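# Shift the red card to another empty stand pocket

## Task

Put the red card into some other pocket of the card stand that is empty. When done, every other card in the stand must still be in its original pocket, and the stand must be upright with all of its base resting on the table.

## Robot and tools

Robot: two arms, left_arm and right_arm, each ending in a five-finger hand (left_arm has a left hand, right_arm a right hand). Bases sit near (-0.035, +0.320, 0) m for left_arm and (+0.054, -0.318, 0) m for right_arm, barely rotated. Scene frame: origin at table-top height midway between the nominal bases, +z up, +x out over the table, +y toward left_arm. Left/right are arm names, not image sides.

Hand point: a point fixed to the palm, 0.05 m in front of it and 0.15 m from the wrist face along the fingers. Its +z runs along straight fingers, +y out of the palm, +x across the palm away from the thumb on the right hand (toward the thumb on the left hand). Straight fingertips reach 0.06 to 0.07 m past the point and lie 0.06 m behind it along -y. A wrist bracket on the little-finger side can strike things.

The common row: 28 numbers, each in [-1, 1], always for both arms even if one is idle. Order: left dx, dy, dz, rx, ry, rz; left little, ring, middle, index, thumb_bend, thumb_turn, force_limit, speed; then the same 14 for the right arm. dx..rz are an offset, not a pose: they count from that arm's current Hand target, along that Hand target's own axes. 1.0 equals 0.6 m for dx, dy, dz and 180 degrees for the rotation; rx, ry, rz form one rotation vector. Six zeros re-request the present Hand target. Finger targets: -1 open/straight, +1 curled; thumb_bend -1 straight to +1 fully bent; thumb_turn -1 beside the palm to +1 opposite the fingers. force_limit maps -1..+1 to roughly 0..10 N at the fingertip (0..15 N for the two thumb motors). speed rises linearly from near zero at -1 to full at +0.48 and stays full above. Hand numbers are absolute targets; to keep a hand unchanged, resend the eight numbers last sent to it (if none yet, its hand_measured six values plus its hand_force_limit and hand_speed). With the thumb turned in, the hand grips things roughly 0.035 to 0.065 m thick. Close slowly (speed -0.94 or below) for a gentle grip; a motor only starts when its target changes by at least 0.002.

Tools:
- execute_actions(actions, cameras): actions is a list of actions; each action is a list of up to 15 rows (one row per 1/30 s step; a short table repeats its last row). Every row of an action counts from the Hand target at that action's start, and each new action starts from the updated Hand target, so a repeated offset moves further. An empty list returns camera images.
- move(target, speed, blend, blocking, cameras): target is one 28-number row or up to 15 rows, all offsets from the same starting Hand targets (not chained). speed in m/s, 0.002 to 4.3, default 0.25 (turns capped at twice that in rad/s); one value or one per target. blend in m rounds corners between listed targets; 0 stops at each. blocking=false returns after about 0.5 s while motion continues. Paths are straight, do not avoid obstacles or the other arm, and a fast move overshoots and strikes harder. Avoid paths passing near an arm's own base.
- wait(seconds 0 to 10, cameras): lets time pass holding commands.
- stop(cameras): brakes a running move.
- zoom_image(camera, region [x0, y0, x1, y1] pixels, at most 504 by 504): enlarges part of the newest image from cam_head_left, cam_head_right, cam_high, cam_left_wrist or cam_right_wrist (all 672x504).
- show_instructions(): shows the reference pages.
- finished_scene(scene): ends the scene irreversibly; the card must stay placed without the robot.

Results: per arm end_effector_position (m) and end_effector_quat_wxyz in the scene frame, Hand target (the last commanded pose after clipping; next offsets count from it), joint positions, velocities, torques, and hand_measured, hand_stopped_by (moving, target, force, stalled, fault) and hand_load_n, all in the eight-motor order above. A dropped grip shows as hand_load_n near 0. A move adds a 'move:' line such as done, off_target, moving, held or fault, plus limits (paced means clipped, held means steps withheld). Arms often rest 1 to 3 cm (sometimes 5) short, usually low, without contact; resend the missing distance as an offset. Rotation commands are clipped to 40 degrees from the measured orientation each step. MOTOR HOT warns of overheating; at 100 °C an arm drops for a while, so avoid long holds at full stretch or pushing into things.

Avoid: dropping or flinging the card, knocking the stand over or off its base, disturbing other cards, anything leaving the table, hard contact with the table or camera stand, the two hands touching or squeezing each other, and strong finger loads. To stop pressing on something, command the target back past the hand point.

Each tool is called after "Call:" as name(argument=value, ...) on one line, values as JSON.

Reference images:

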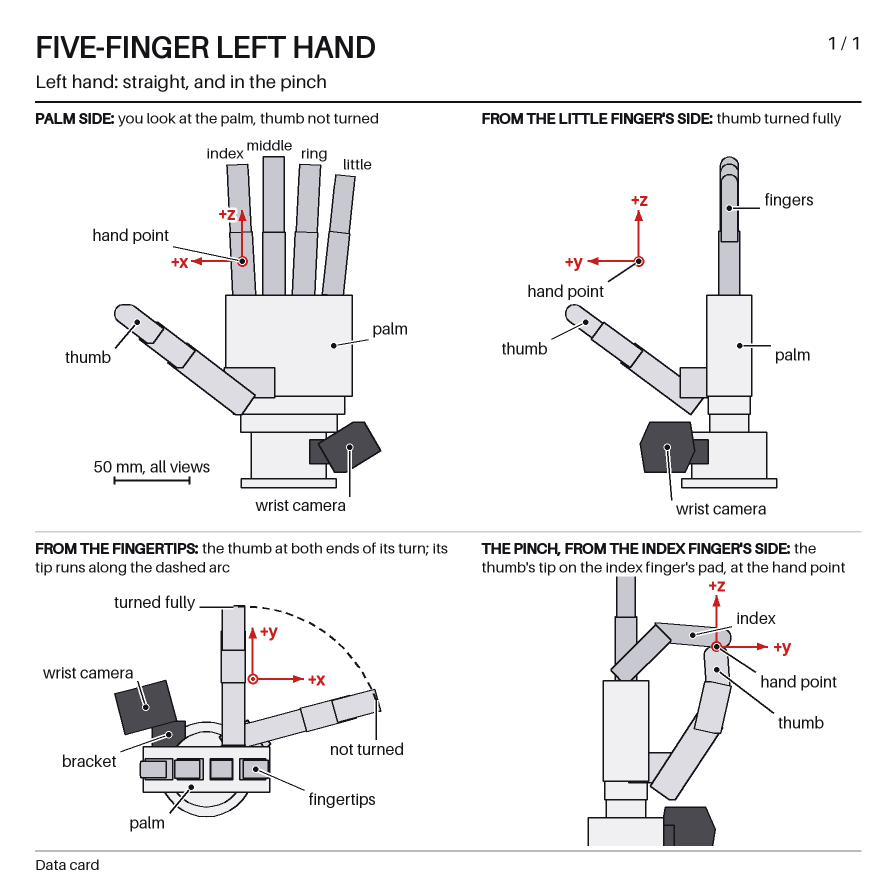

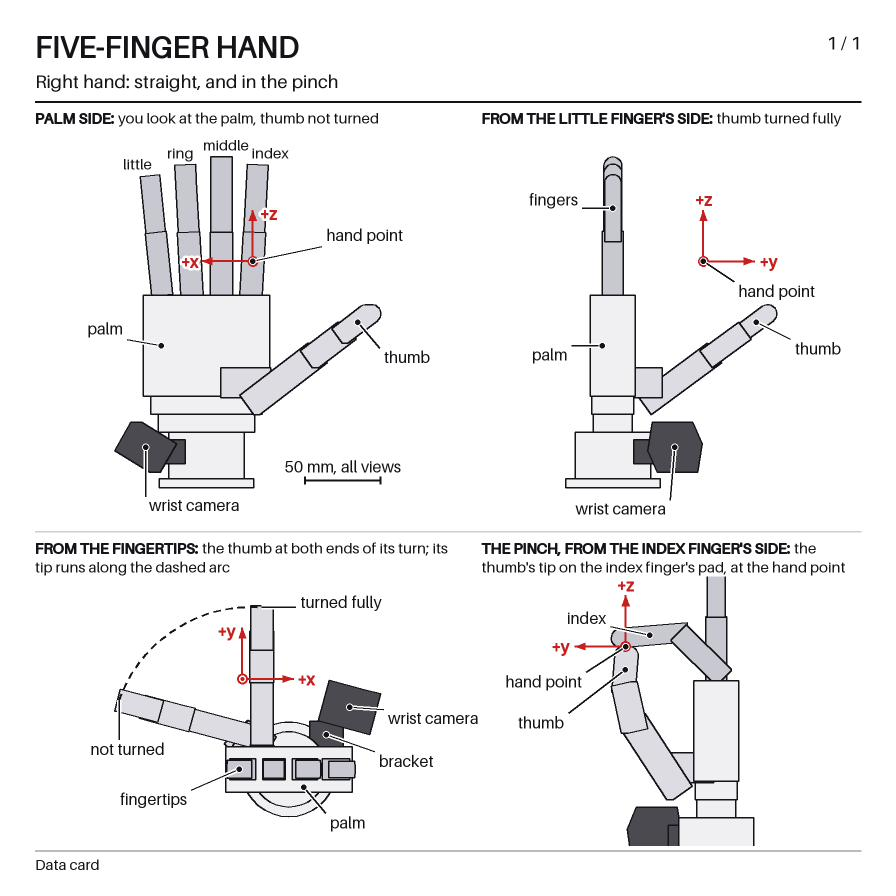

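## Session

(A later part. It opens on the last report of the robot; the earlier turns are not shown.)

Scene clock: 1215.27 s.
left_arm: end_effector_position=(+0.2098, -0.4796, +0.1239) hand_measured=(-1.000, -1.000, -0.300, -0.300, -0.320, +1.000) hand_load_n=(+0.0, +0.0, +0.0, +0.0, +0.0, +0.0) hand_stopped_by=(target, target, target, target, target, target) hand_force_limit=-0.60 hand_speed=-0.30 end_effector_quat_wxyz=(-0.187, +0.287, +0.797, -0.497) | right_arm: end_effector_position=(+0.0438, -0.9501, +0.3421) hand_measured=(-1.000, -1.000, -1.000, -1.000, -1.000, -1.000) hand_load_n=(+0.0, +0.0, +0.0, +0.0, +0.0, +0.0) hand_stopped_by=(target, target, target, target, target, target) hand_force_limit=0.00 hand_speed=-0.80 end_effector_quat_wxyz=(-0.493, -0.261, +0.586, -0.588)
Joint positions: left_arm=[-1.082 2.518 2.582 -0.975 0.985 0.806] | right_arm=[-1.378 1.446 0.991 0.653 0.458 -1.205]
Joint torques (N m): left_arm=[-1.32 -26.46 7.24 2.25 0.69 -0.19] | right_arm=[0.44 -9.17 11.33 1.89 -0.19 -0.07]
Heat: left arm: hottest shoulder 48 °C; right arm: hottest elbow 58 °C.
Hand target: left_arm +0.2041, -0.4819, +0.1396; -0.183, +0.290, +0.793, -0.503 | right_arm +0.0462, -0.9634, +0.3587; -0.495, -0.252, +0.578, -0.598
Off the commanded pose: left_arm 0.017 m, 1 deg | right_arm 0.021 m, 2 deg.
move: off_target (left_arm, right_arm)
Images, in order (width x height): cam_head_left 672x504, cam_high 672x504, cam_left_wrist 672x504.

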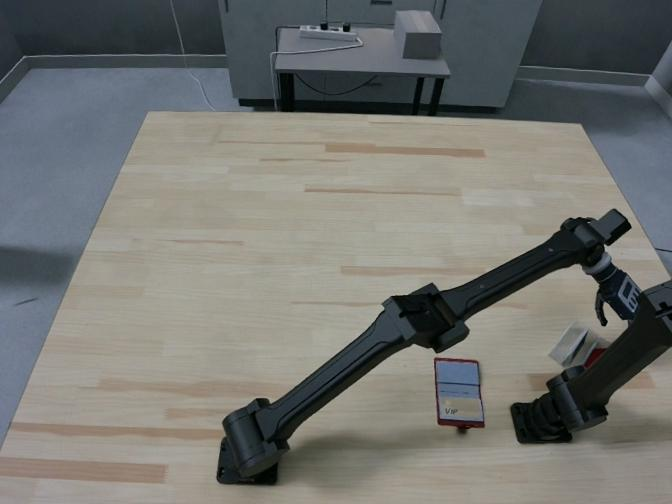

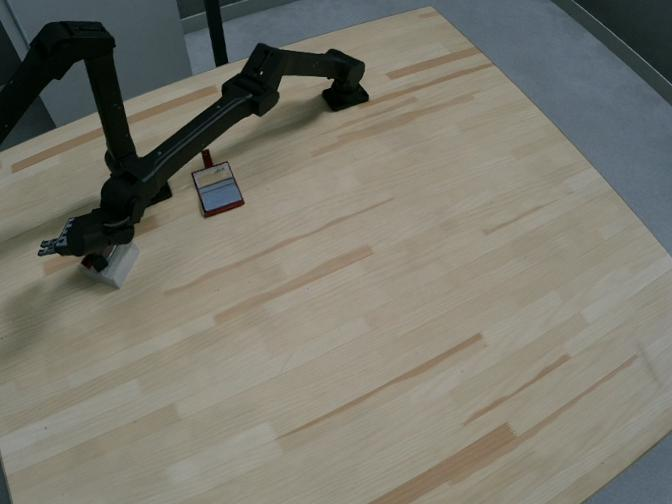

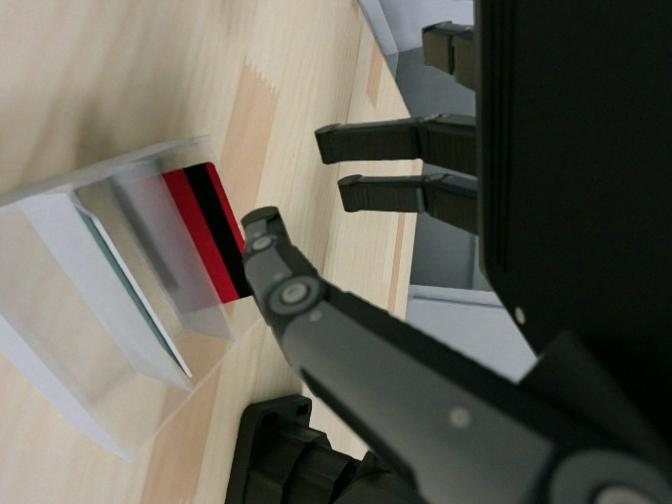

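Call:
move(target=[0, 0.0378, 0.0176, 0, 0, 0, -1, -1, -0.3, -0.3, -0.32, 1, -0.6, -0.3, 0, 0, 0, 0, 0, 0, -1, -1, -1, -1, -1, -1, 0, -0.8], speed=0.08, cameras=["all"])

Scene clock: 1269.57 s.
left_arm: end_effector_position=(+0.2095, -0.4789, +0.0929) hand_measured=(-1.000, -1.000, -0.300, -0.300, -0.320, +1.000) hand_load_n=(+0.0, +0.0, +0.0, +0.0, +0.0, +0.5) hand_stopped_by=(target, target, target, target, target, target) hand_force_limit=-0.60 hand_speed=-0.30 end_effector_quat_wxyz=(-0.189, +0.286, +0.799, -0.494) | right_arm: end_effector_position=(+0.0438, -0.9501, +0.3421) hand_measured=(-1.000, -1.000, -1.000, -1.000, -1.000, -1.000) hand_load_n=(+0.0, +0.0, +0.0, +0.0, +0.0, +0.0) hand_stopped_by=(target, target, target, target, target, target) hand_force_limit=0.00 hand_speed=-0.80 end_effector_quat_wxyz=(-0.493, -0.261, +0.586, -0.588)
Joint positions: left_arm=[-1.082 2.518 2.502 -0.902 0.985 0.806] | right_arm=[-1.378 1.446 0.991 0.653 0.458 -1.205]
Joint torques (N m): left_arm=[-1.08 -26.99 7.3 2.32 0.69 -0.2] | right_arm=[0.44 -9.23 11.33 1.89 -0.19 -0.07]
Heat: left arm: hottest shoulder 51 °C; right arm: hottest elbow 59 °C.
Hand target: left_arm +0.2042, -0.4817, +0.1144; -0.184, +0.290, +0.793, -0.503 | right_arm +0.0462, -0.9634, +0.3587; -0.495, -0.252, +0.578, -0.598
Off the commanded pose: left_arm 0.022 m, 1 deg | right_arm 0.021 m, 2 deg.
move: off_target (left_arm, right_arm)

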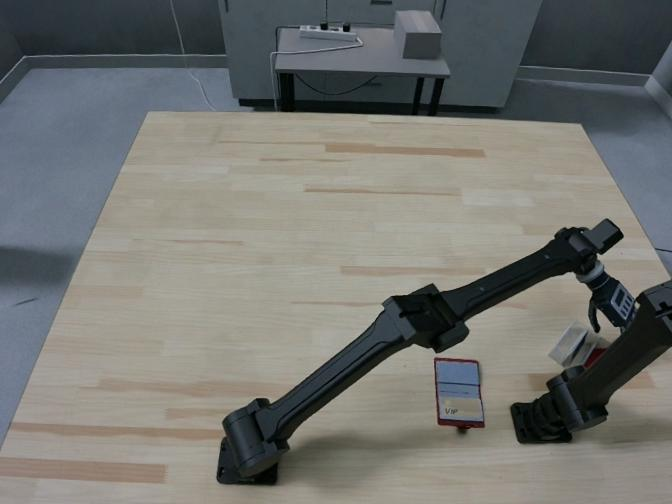

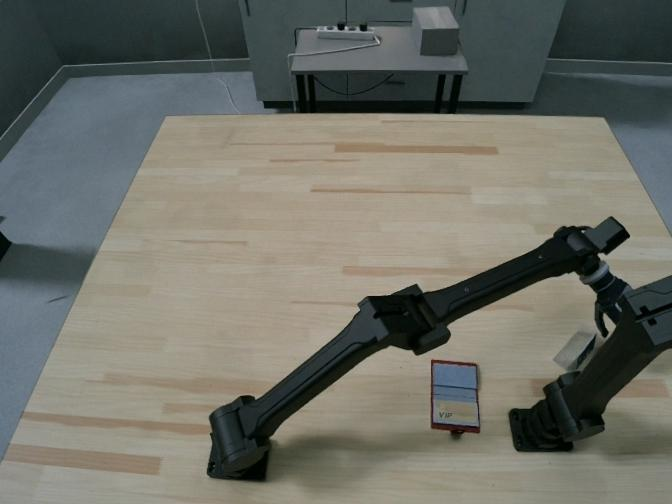

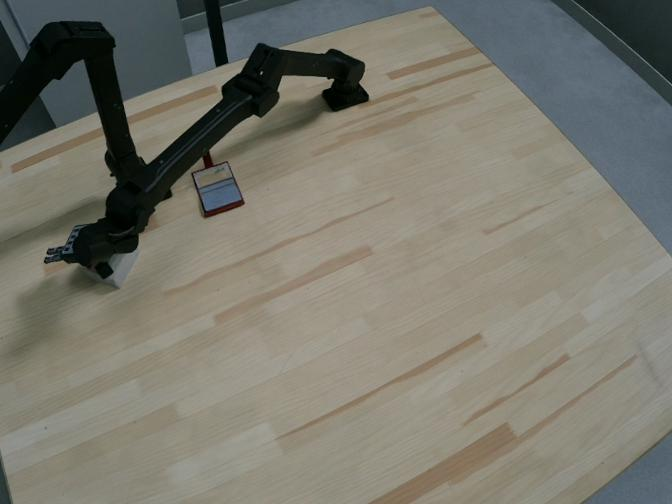

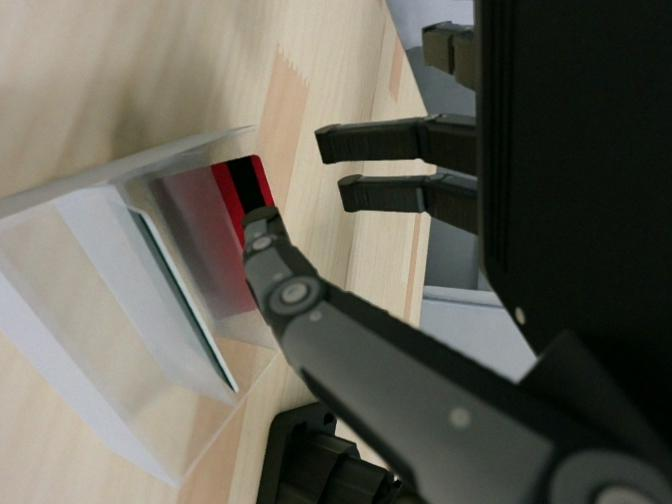

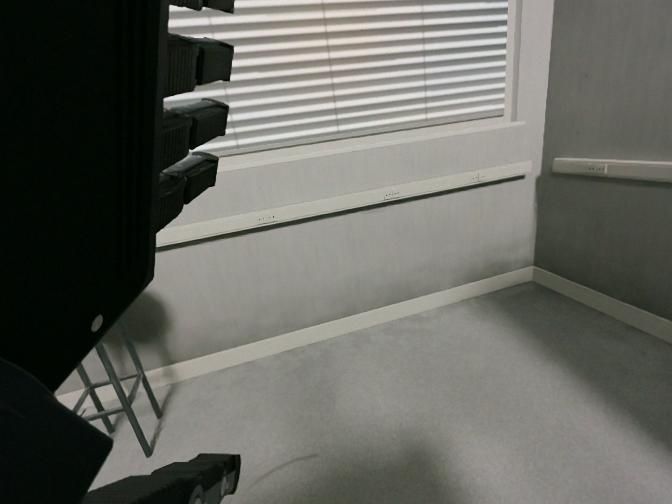

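Call:
zoom_image(camera="cam_left_wrist", region=[120, 100, 400, 380])

Call:
zoom_image(camera="cam_head_left", region=[530, 230, 672, 420])

Scaled by 1.800 from the camera's 672x504 image, which has a finer 960x720 frame.

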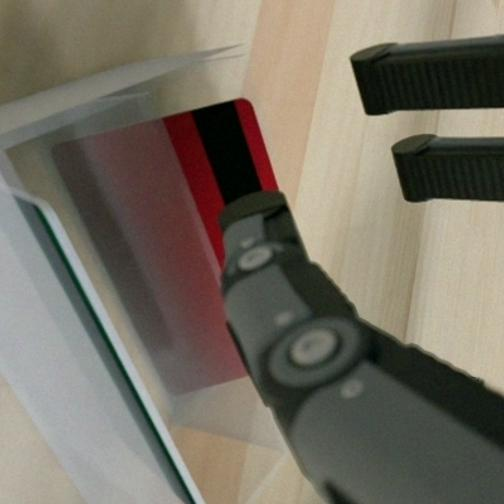

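Scaled by 2.653 from the camera's 672x504 image, which has a finer 960x720 frame.

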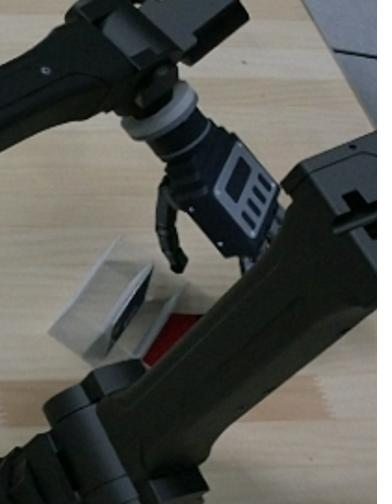

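Call:
zoom_image(camera="cam_head_left", region=[545, 300, 625, 380])

Call:
zoom_image(camera="cam_head_right", region=[545, 300, 645, 400])

Call:
zoom_image(camera="cam_high", region=[30, 190, 170, 310])

Scaled by 6.300 from the camera's 672x504 image, which has a finer 960x720 frame.

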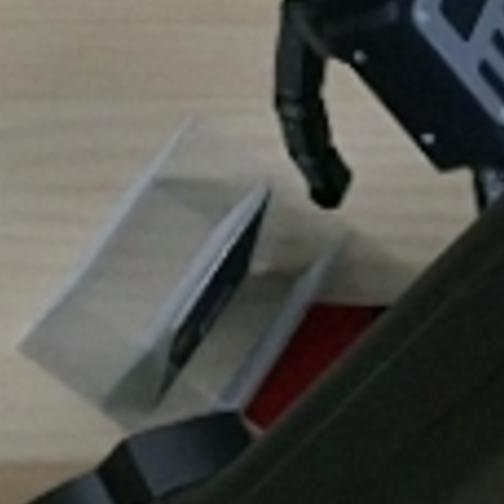

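Scaled by 5.040 from the camera's 672x504 image, which has a finer 960x720 frame.

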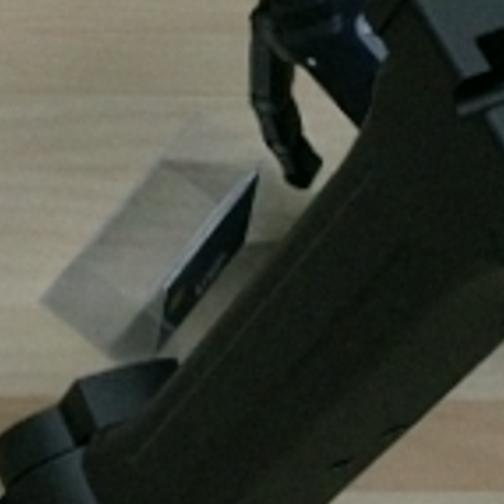

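Scaled by 3.600 from the camera's 672x504 image, which has a finer 960x720 frame.

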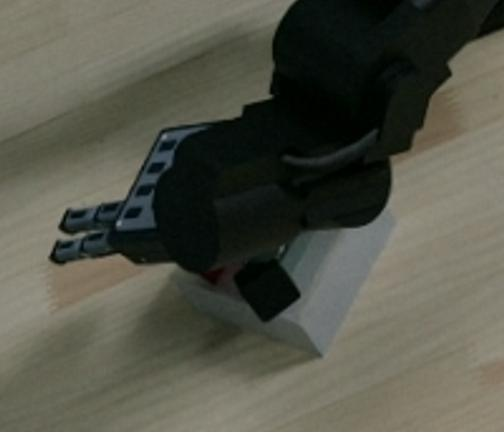

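Call:
move(target=[[0, -0.2265, -0.1057, 0, 0, 0, -1, -1, -0.3, -0.3, -0.32, 1, -0.6, -0.3, 0, 0, 0, 0, 0, 0, -1, -1, -1, -1, -1, -1, 0, -0.8], [0.2434, -0.1076, -0.501, 0, -0.201, -0.0939, -1, -1, -0.3, -0.3, -0.32, 1, -0.6, -0.3, 0, 0, 0, 0, 0, 0, -1, -1, -1, -1, -1, -1, 0, -0.8], [0.518, 0.0526, -0.844, 0, -0.302, -0.141, -1, -1, -0.3, -0.3, -0.32, 1, -0.6, -0.3, 0, 0, 0, 0, 0, 0, -1, -1, -1, -1, -1, -1, 0, -0.8]], speed=0.3, blend=[0.03, 0.05, 0], cameras=["cam_head_left", "cam_high"])

Scene clock: 1648.20 s.
left_arm: end_effector_position=(+0.2709, +0.0734, +0.3038) hand_measured=(-1.000, -1.000, -0.300, -0.300, -0.320, +1.000) hand_load_n=(+0.0, +0.5, +0.0, +0.0, +0.0, +0.0) hand_stopped_by=(target, target, target, target, target, target) hand_force_limit=-0.60 hand_speed=-0.30 end_effector_quat_wxyz=(+0.090, -0.145, +0.831, -0.530) | right_arm: end_effector_position=(+0.0438, -0.9501, +0.3421) hand_measured=(-1.000, -1.000, -1.000, -1.000, -1.000, -1.000) hand_load_n=(+0.0, +0.0, +0.0, +0.0, +0.0, +0.0) hand_stopped_by=(target, target, target, target, target, target) hand_force_limit=0.00 hand_speed=-0.80 end_effector_quat_wxyz=(-0.493, -0.261, +0.586, -0.588)
Joint positions: left_arm=[-0.305 0.956 0.972 -0.666 0.801 0.496] | right_arm=[-1.378 1.446 0.991 0.653 0.458 -1.205]
Joint torques (N m): left_arm=[0.67 -4.72 7.77 1.61 0.55 0.09] | right_arm=[0.5 -9.17 11.32 1.91 -0.19 -0.07]
Heat: left arm: hottest shoulder 57 °C; right arm: hottest elbow 61 °C.
Hand target: left_arm +0.2702, +0.0792, +0.3016; +0.094, -0.145, +0.831, -0.528 | right_arm +0.0462, -0.9634, +0.3587; -0.495, -0.252, +0.578, -0.598
Off the commanded pose: left_arm 0.006 m, 1 deg | right_arm 0.021 m, 2 deg.
move: off_target (right_arm)
Images, in order (width x height): cam_head_left 672x504, cam_high 672x504.

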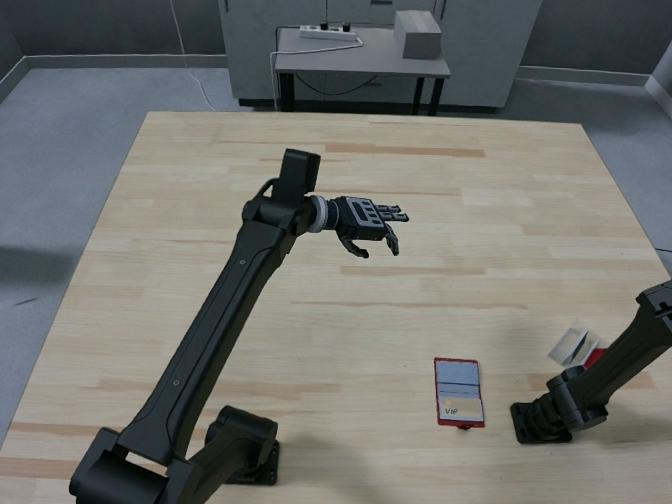

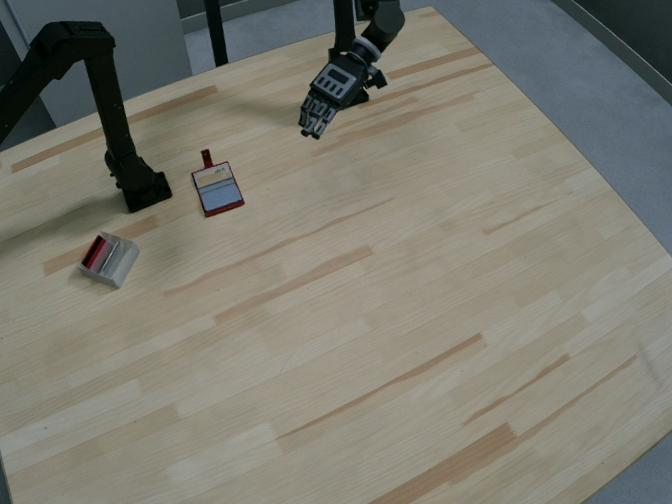

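Call:
zoom_image(camera="cam_high", region=[60, 215, 160, 305])

Call:
zoom_image(camera="cam_head_left", region=[545, 305, 625, 385])

Scaled by 5.040 from the camera's 672x504 image, which has a finer 960x720 frame.

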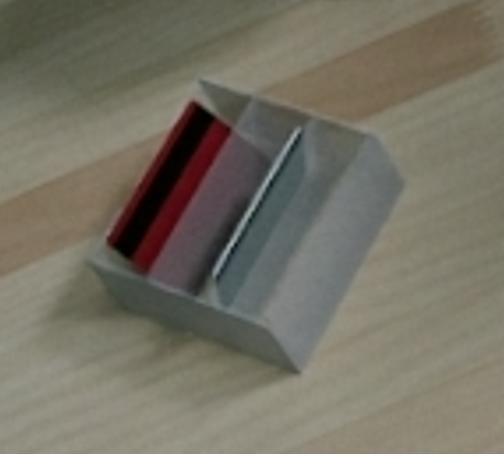

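Scaled by 6.300 from the camera's 672x504 image, which has a finer 960x720 frame.

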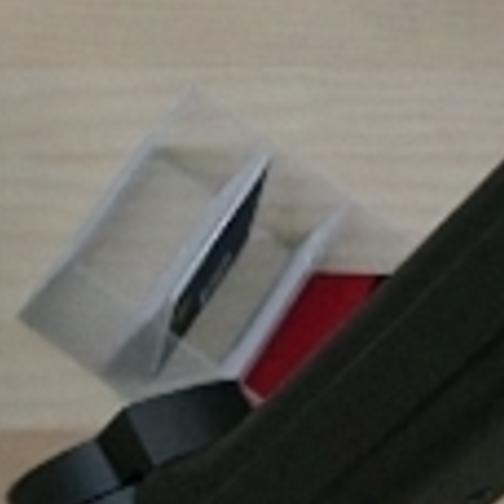

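Call:
zoom_image(camera="cam_high", region=[70, 225, 110, 265])

Call:
zoom_image(camera="cam_high", region=[70, 245, 125, 295])

Scaled by 12.600 from the camera's 672x504 image, which has a finer 960x720 frame.

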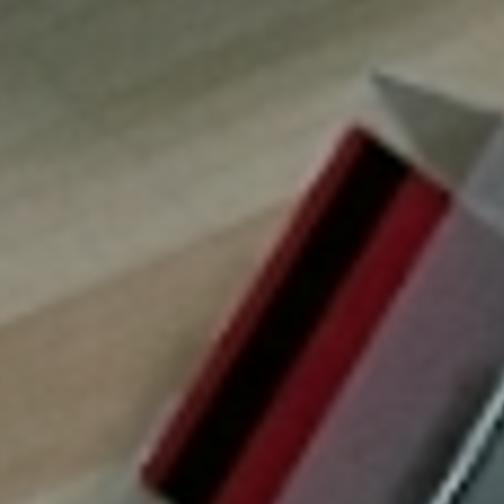

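Scaled by 9.164 from the camera's 672x504 image, which has a finer 960x720 frame.

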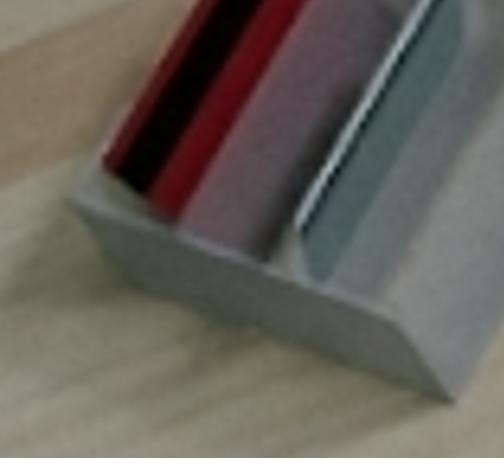

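Call:
move(target=[[0, 0, 0, 0, 0, 0, -1, -1, -0.3, -0.3, -0.32, 1, -0.6, -0.3, -0.0258, -0.0093, -0.3878, 0.0897, -0.2914, -0.1719, 1, 1, 1, -1, -1, -1, 0, -0.3], [0, 0, 0, 0, 0, 0, -1, -1, -0.3, -0.3, -0.32, 1, -0.6, -0.3, -0.0887, 0.0495, -0.808, 0.1794, -0.5828, -0.3438, 1, 1, 1, -1, -1, -1, 0, -0.3]], speed=0.3, blend=[0.05, 0], cameras=["cam_head_left", "cam_high", "cam_right_wrist"])

Scene clock: 2012.03 s.
left_arm: end_effector_position=(+0.2710, +0.0734, +0.3038) hand_measured=(-1.000, -1.000, -0.300, -0.300, -0.320, +1.000) hand_load_n=(-0.5, +0.0, +0.0, +0.0, +0.0, +0.0) hand_stopped_by=(target, target, target, target, target, target) hand_force_limit=-0.60 hand_speed=-0.30 end_effector_quat_wxyz=(+0.090, -0.145, +0.831, -0.530) | right_arm: end_effector_position=(+0.1661, -0.5177, +0.1947) hand_measured=(+1.000, +1.000, +1.000, -1.000, -1.000, -1.000) hand_load_n=(+0.0, -0.5, +0.0, +0.0, +0.0, +0.0) hand_stopped_by=(target, target, target, target, target, target) hand_force_limit=0.00 hand_speed=-0.30 end_effector_quat_wxyz=(+0.002, +0.924, -0.381, +0.001)
Joint positions: left_arm=[-0.305 0.956 0.972 -0.666 0.801 0.497] | right_arm=[-0.78 0.985 0.931 -1.513 0.003 -1.574]
Joint torques (N m): left_arm=[0.67 -4.72 7.79 1.58 0.55 0.07] | right_arm=[1.26 -2.08 8.99 -0.1 -0.04 0.05]
Heat: left arm: hottest shoulder 44 °C; right arm: hottest elbow 63 °C.
Hand target: left_arm +0.2702, +0.0792, +0.3016; +0.094, -0.145, +0.831, -0.528 | right_arm +0.1714, -0.5188, +0.1995; +0.000, +0.924, -0.383, +0.000
Off the commanded pose: left_arm 0.006 m, 0 deg | right_arm 0.007 m, 0 deg.
move: done
Images, in order (width x height): cam_head_left 672x504, cam_high 672x504, cam_right_wrist 672x504.

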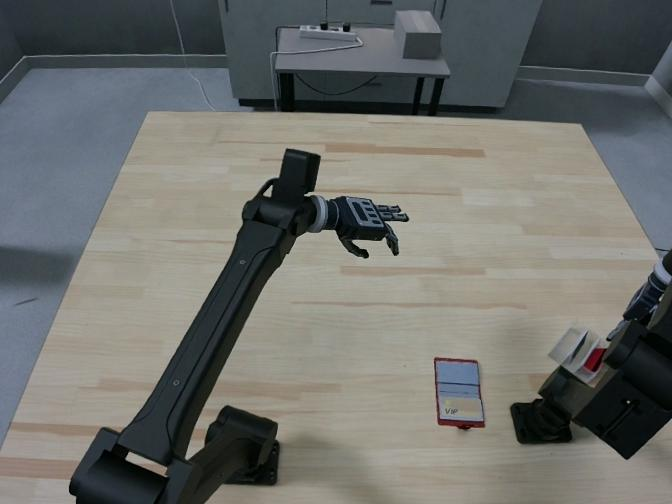

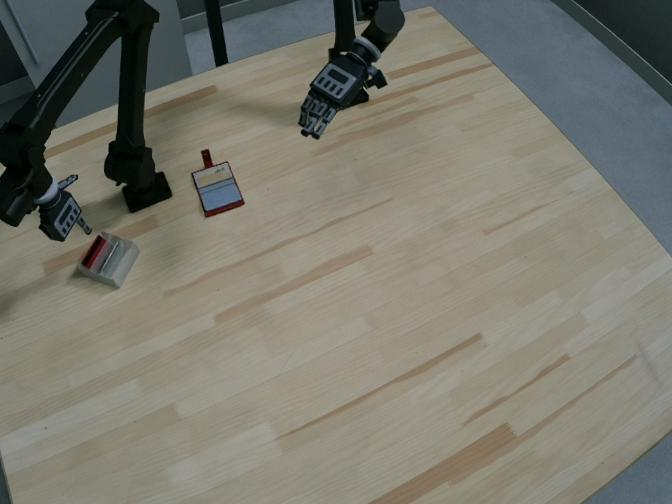

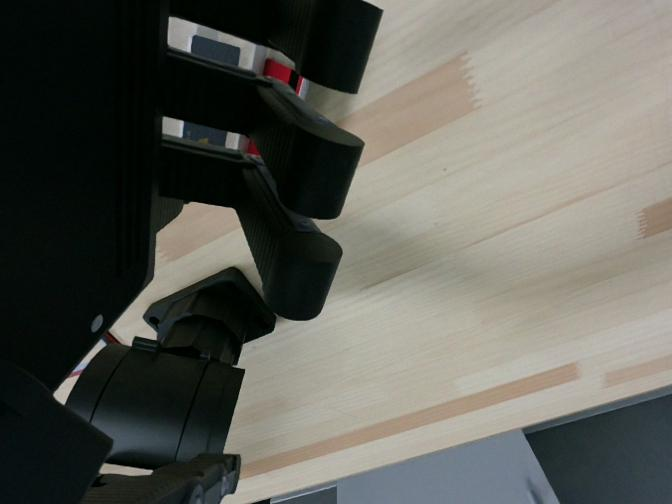

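Call:
zoom_image(camera="cam_high", region=[20, 160, 160, 300])

Call:
zoom_image(camera="cam_head_left", region=[540, 250, 672, 400])

Scaled by 3.600 from the camera's 672x504 image, which has a finer 960x720 frame.

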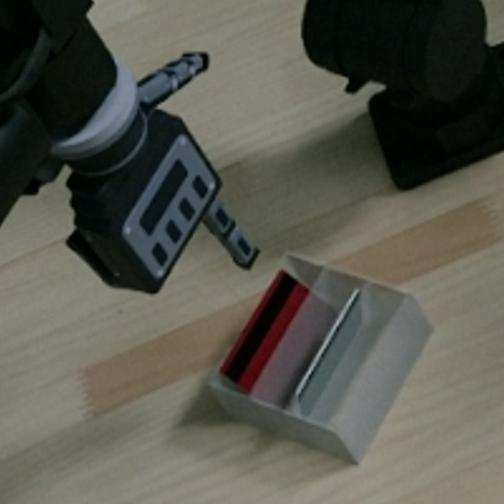

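Scaled by 3.360 from the camera's 672x504 image, which has a finer 960x720 frame.

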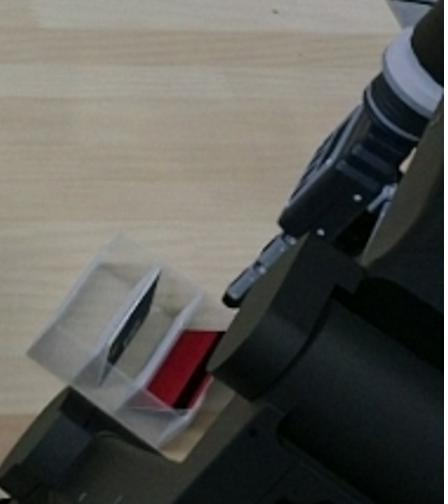

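Call:
move(target=[0, 0, 0, 0, 0, 0, -1, -1, -0.3, -0.3, -0.32, 1, -0.6, -0.3, 0, 0, 0.0667, 0, 0, 0, 1, 1, 1, -1, -1, -1, 0, -0.3], speed=0.15, cameras=["cam_head_left", "cam_high", "cam_right_wrist"])

Call:
zoom_image(camera="cam_high", region=[50, 200, 150, 300])

Call:
zoom_image(camera="cam_head_left", region=[540, 300, 640, 400])

Scene clock: 2067.57 s.
left_arm: end_effector_position=(+0.2710, +0.0734, +0.3038) hand_measured=(-1.000, -1.000, -0.300, -0.300, -0.320, +1.000) hand_load_n=(+0.0, +0.0, +0.0, +0.0, +0.0, +0.0) hand_stopped_by=(target, target, target, target, target, target) hand_force_limit=-0.60 hand_speed=-0.30 end_effector_quat_wxyz=(+0.090, -0.145, +0.831, -0.530) | right_arm: end_effector_position=(+0.1671, -0.5185, +0.1627) hand_measured=(+1.000, +1.000, +1.000, -1.000, -1.000, -1.000) hand_load_n=(+0.0, +0.0, +0.0, +0.0, +0.0, +0.0) hand_stopped_by=(target, target, target, target, target, target) hand_force_limit=0.00 hand_speed=-0.30 end_effector_quat_wxyz=(+0.002, +0.924, -0.382, +0.001)
Joint positions: left_arm=[-0.305 0.956 0.972 -0.666 0.801 0.497] | right_arm=[-0.78 0.998 0.854 -1.423 0.002 -1.574]
Joint torques (N m): left_arm=[0.67 -4.72 7.79 1.59 0.55 0.07] | right_arm=[1.26 -2.14 7.36 0.58 -0.05 0.05]
Heat: left arm: hottest shoulder 44 °C; right arm: hottest elbow 63 °C.
Hand target: left_arm +0.2702, +0.0792, +0.3016; +0.094, -0.145, +0.831, -0.528 | right_arm +0.1715, -0.5189, +0.1595; +0.000, +0.924, -0.382, +0.000
Off the commanded pose: left_arm 0.006 m, 0 deg | right_arm 0.005 m, 0 deg.
move: done
Images, in order (width x height): cam_head_left 672x504, cam_high 672x504, cam_right_wrist 672x504.

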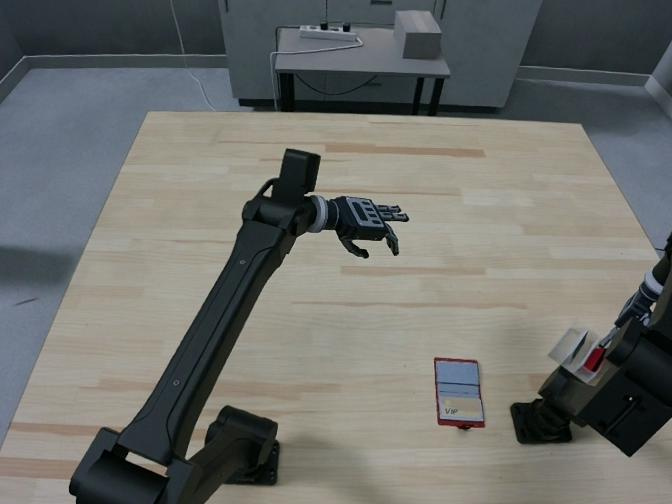

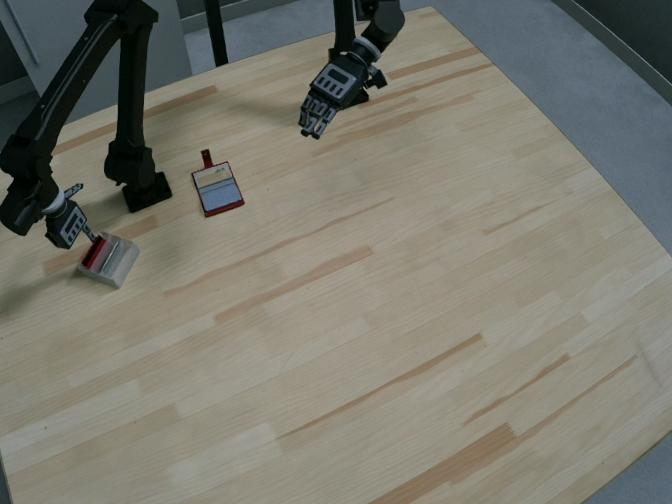

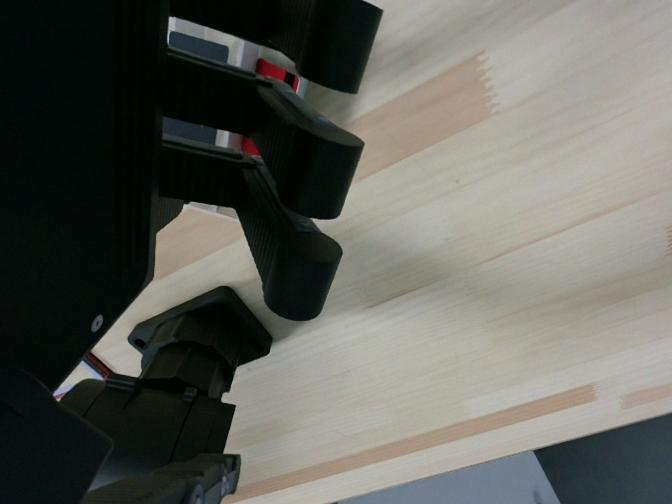

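Scaled by 5.040 from the camera's 672x504 image, which has a finer 960x720 frame.

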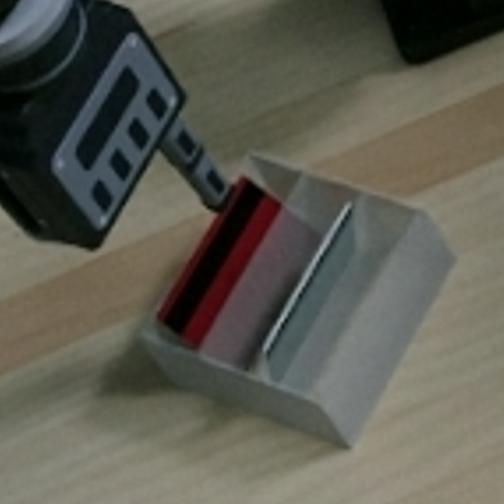

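Scaled by 5.040 from the camera's 672x504 image, which has a finer 960x720 frame.

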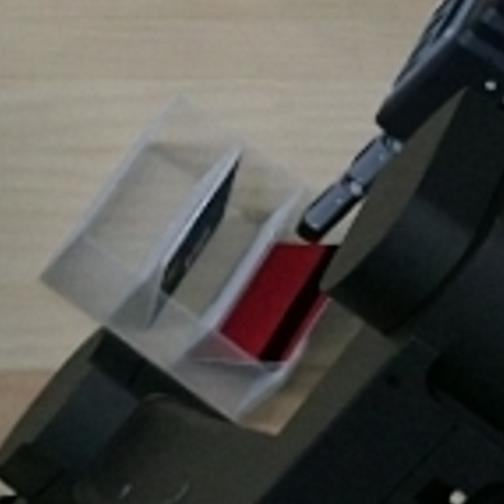

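Call:
move(target=[0, 0, 0, 0, 0, 0, -1, -1, -0.3, -0.3, -0.32, 1, -0.6, -0.3, 0, 0, -0.03, 0, 0, 0, -1, -1, -1, -1, -1, -1, 0, -0.3], speed=0.15, cameras=["cam_head_left", "cam_high", "cam_right_wrist"])

Call:
zoom_image(camera="cam_right_wrist", region=[100, 0, 420, 240])

Scene clock: 2099.47 s.
left_arm: end_effector_position=(+0.2710, +0.0734, +0.3038) hand_measured=(-1.000, -1.000, -0.300, -0.300, -0.320, +1.000) hand_load_n=(+0.0, +0.0, +0.0, +0.0, +0.0, +0.0) hand_stopped_by=(target, target, target, target, target, target) hand_force_limit=-0.60 hand_speed=-0.30 end_effector_quat_wxyz=(+0.090, -0.145, +0.831, -0.530) | right_arm: end_effector_position=(+0.1616, -0.5128, +0.1637) hand_measured=(-1.000, -1.000, -1.000, -1.000, -1.000, -1.000) hand_load_n=(+0.0, +0.0, +0.0, +0.0, +0.0, +0.0) hand_stopped_by=(target, target, target, target, target, target) hand_force_limit=0.00 hand_speed=-0.30 end_effector_quat_wxyz=(-0.004, +0.924, -0.382, -0.012)
Joint positions: left_arm=[-0.305 0.956 0.972 -0.666 0.801 0.497] | right_arm=[-0.78 0.998 0.854 -1.453 0.002 -1.574]
Joint torques (N m): left_arm=[0.67 -4.72 7.79 1.59 0.55 0.07] | right_arm=[1.14 -2.73 10.43 -0.13 -0.05 0.04]
Heat: left arm: hottest elbow 44 °C; right arm: hottest elbow 59 °C.
Hand target: left_arm +0.2702, +0.0792, +0.3016; +0.094, -0.145, +0.831, -0.528 | right_arm +0.1715, -0.5189, +0.1775; +0.000, +0.924, -0.382, +0.000
Off the commanded pose: left_arm 0.006 m, 0 deg | right_arm 0.018 m, 2 deg.
move: off_target (right_arm)
Images, in order (width x height): cam_head_left 672x504, cam_high 672x504, cam_right_wrist 672x504.

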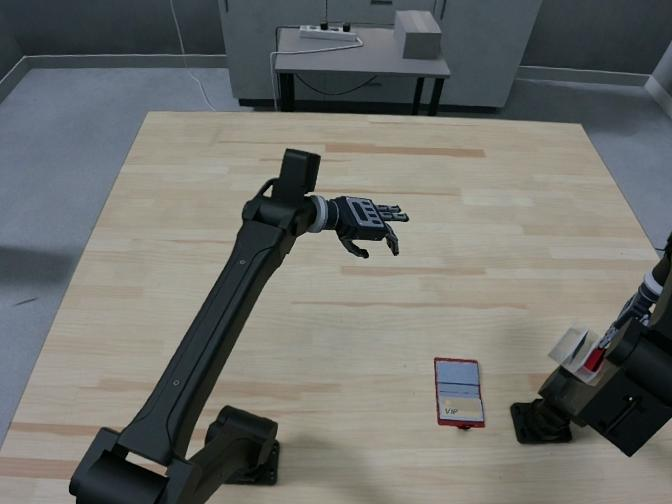

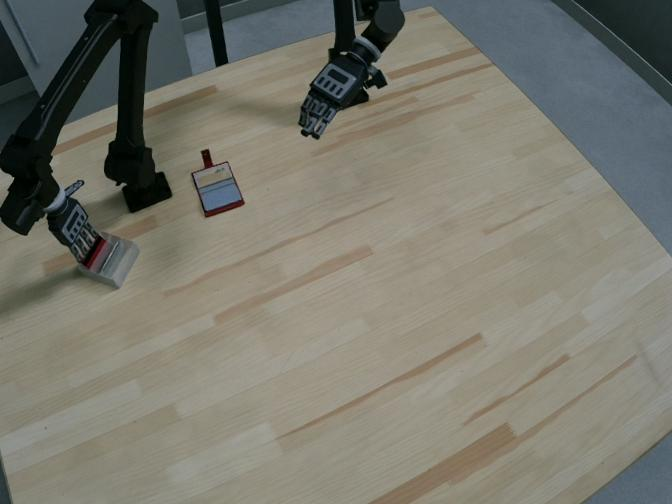

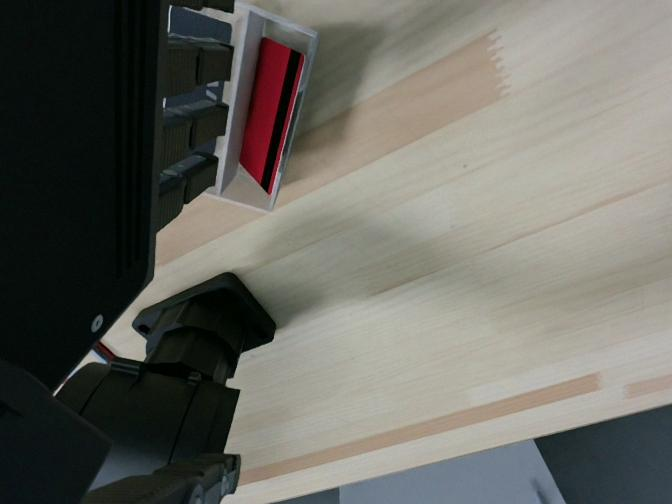

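Scaled by 1.575 from the camera's 672x504 image, which has a finer 960x720 frame.

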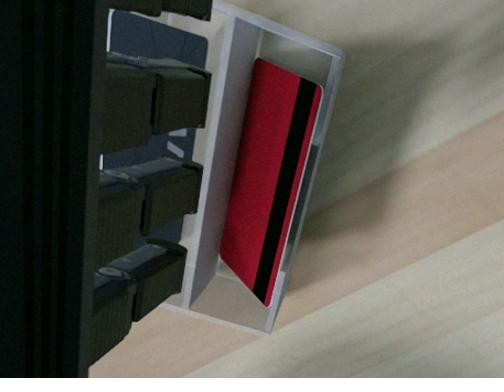

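Call:
zoom_image(camera="cam_high", region=[50, 200, 150, 300])

Call:
zoom_image(camera="cam_head_left", region=[540, 300, 640, 400])

Scaled by 5.040 from the camera's 672x504 image, which has a finer 960x720 frame.

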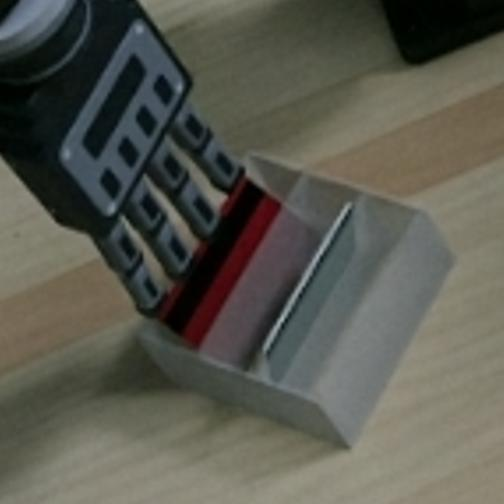

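Scaled by 5.040 from the camera's 672x504 image, which has a finer 960x720 frame.

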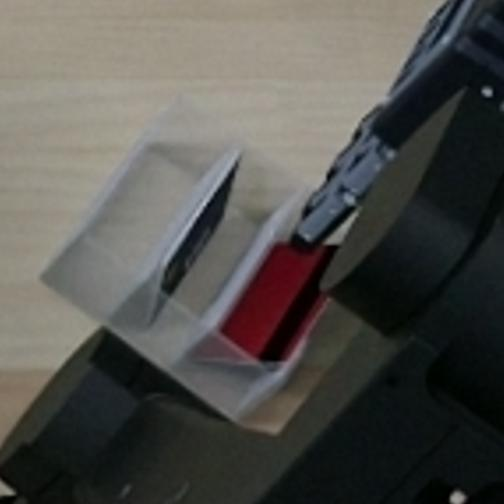

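Call:
move(target=[0, 0, 0, 0, 0, 0, -1, -1, -0.3, -0.3, -0.32, 1, -0.6, -0.3, -0.0587, 0.0203, 0.0863, 0, 0, 0, -1, -1, -1, -1, -1, -1, 0, -0.3], speed=0.12, cameras=["cam_head_left", "cam_high", "cam_right_wrist"])

Call:
zoom_image(camera="cam_right_wrist", region=[100, 0, 420, 240])

Call:
zoom_image(camera="cam_high", region=[50, 200, 150, 300])

Scene clock: 2329.60 s.
left_arm: end_effector_position=(+0.2710, +0.0734, +0.3038) hand_measured=(-1.000, -1.000, -0.300, -0.300, -0.320, +1.000) hand_load_n=(+0.0, +0.0, +0.0, +0.0, +0.0, +0.0) hand_stopped_by=(target, target, target, target, target, target) hand_force_limit=-0.60 hand_speed=-0.30 end_effector_quat_wxyz=(+0.090, -0.145, +0.831, -0.530) | right_arm: end_effector_position=(+0.1379, -0.4990, +0.1239) hand_measured=(-1.000, -1.000, -1.000, -1.000, -1.000, -1.000) hand_load_n=(+0.5, +0.0, +0.0, +0.0, +0.0, +0.0) hand_stopped_by=(target, target, target, target, target, target) hand_force_limit=0.00 hand_speed=-0.30 end_effector_quat_wxyz=(-0.004, +0.924, -0.383, -0.011)
Joint positions: left_arm=[-0.305 0.956 0.972 -0.666 0.801 0.497] | right_arm=[-0.813 0.938 0.714 -1.371 0.001 -1.605]
Joint torques (N m): left_arm=[0.67 -4.72 7.77 1.59 0.56 0.07] | right_arm=[-0.5 -3.37 7.13 0.59 -0.02 -0.16]
Heat: left arm: hottest elbow 44 °C; right arm: hottest elbow 62 °C.
Hand target: left_arm +0.2702, +0.0792, +0.3016; +0.094, -0.145, +0.831, -0.528 | right_arm +0.1380, -0.5025, +0.1257; +0.000, +0.924, -0.382, +0.000
Off the commanded pose: left_arm 0.006 m, 0 deg | right_arm 0.004 m, 1 deg.
move: done
Images, in order (width x height): cam_head_left 672x504, cam_high 672x504, cam_right_wrist 672x504.

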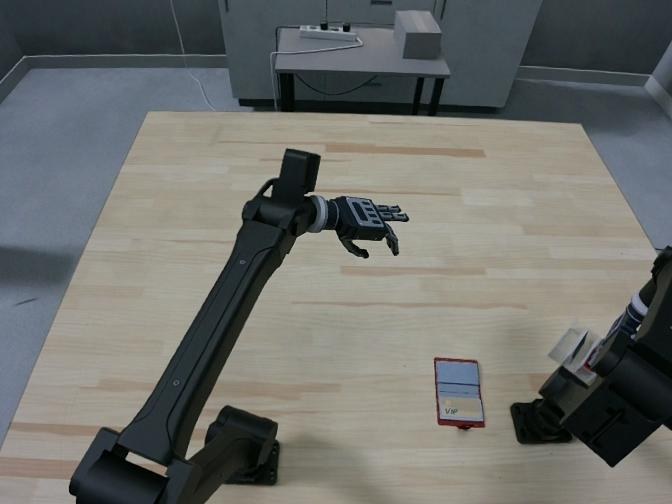

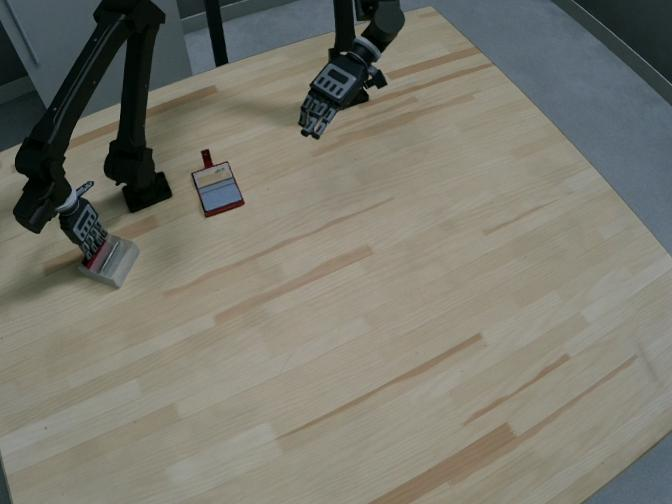

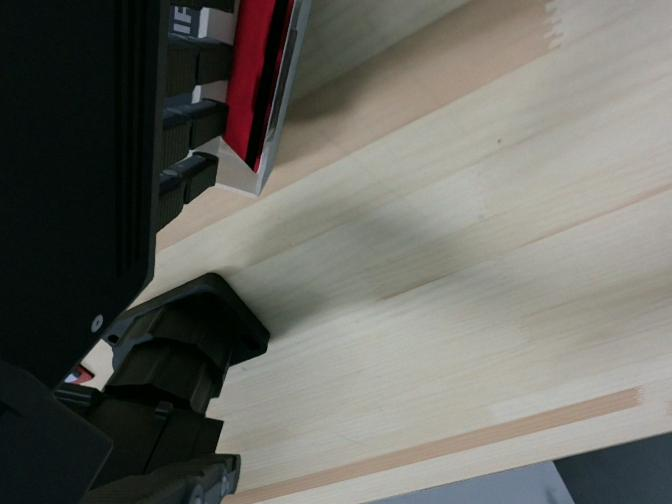

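Scaled by 1.575 from the camera's 672x504 image, which has a finer 960x720 frame.

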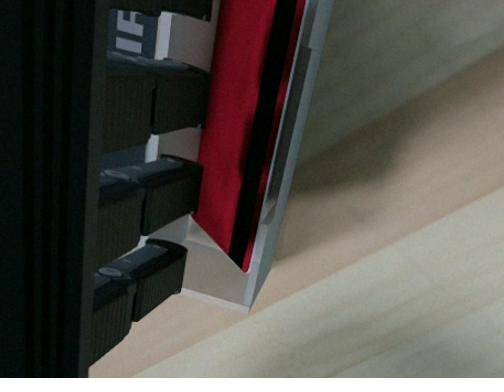

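Scaled by 5.040 from the camera's 672x504 image, which has a finer 960x720 frame.

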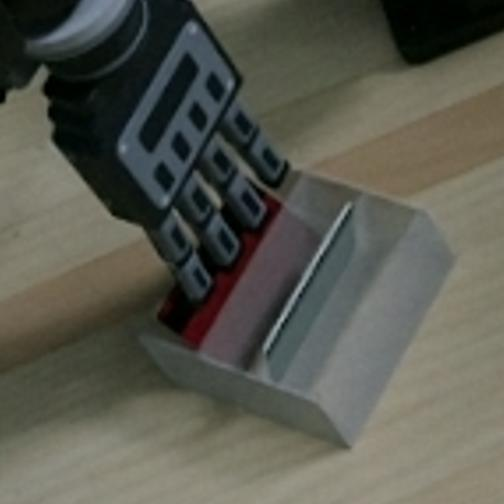

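Call:
zoom_image(camera="cam_right_wrist", region=[150, 60, 290, 210])

Call:
zoom_image(camera="cam_head_left", region=[560, 310, 640, 390])

Scaled by 3.360 from the camera's 672x504 image, which has a finer 960x720 frame.

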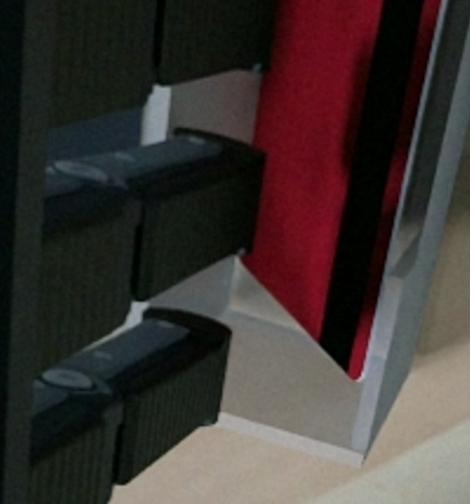

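Scaled by 6.300 from the camera's 672x504 image, which has a finer 960x720 frame.

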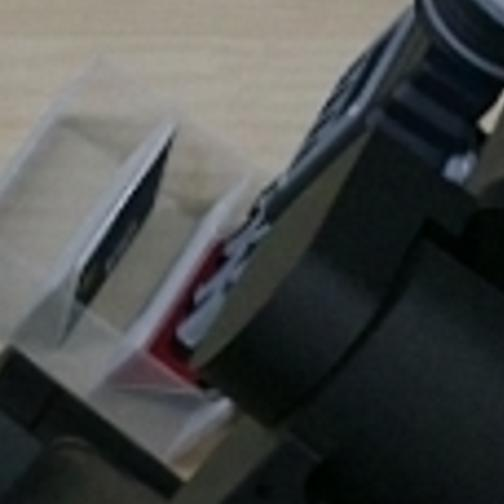

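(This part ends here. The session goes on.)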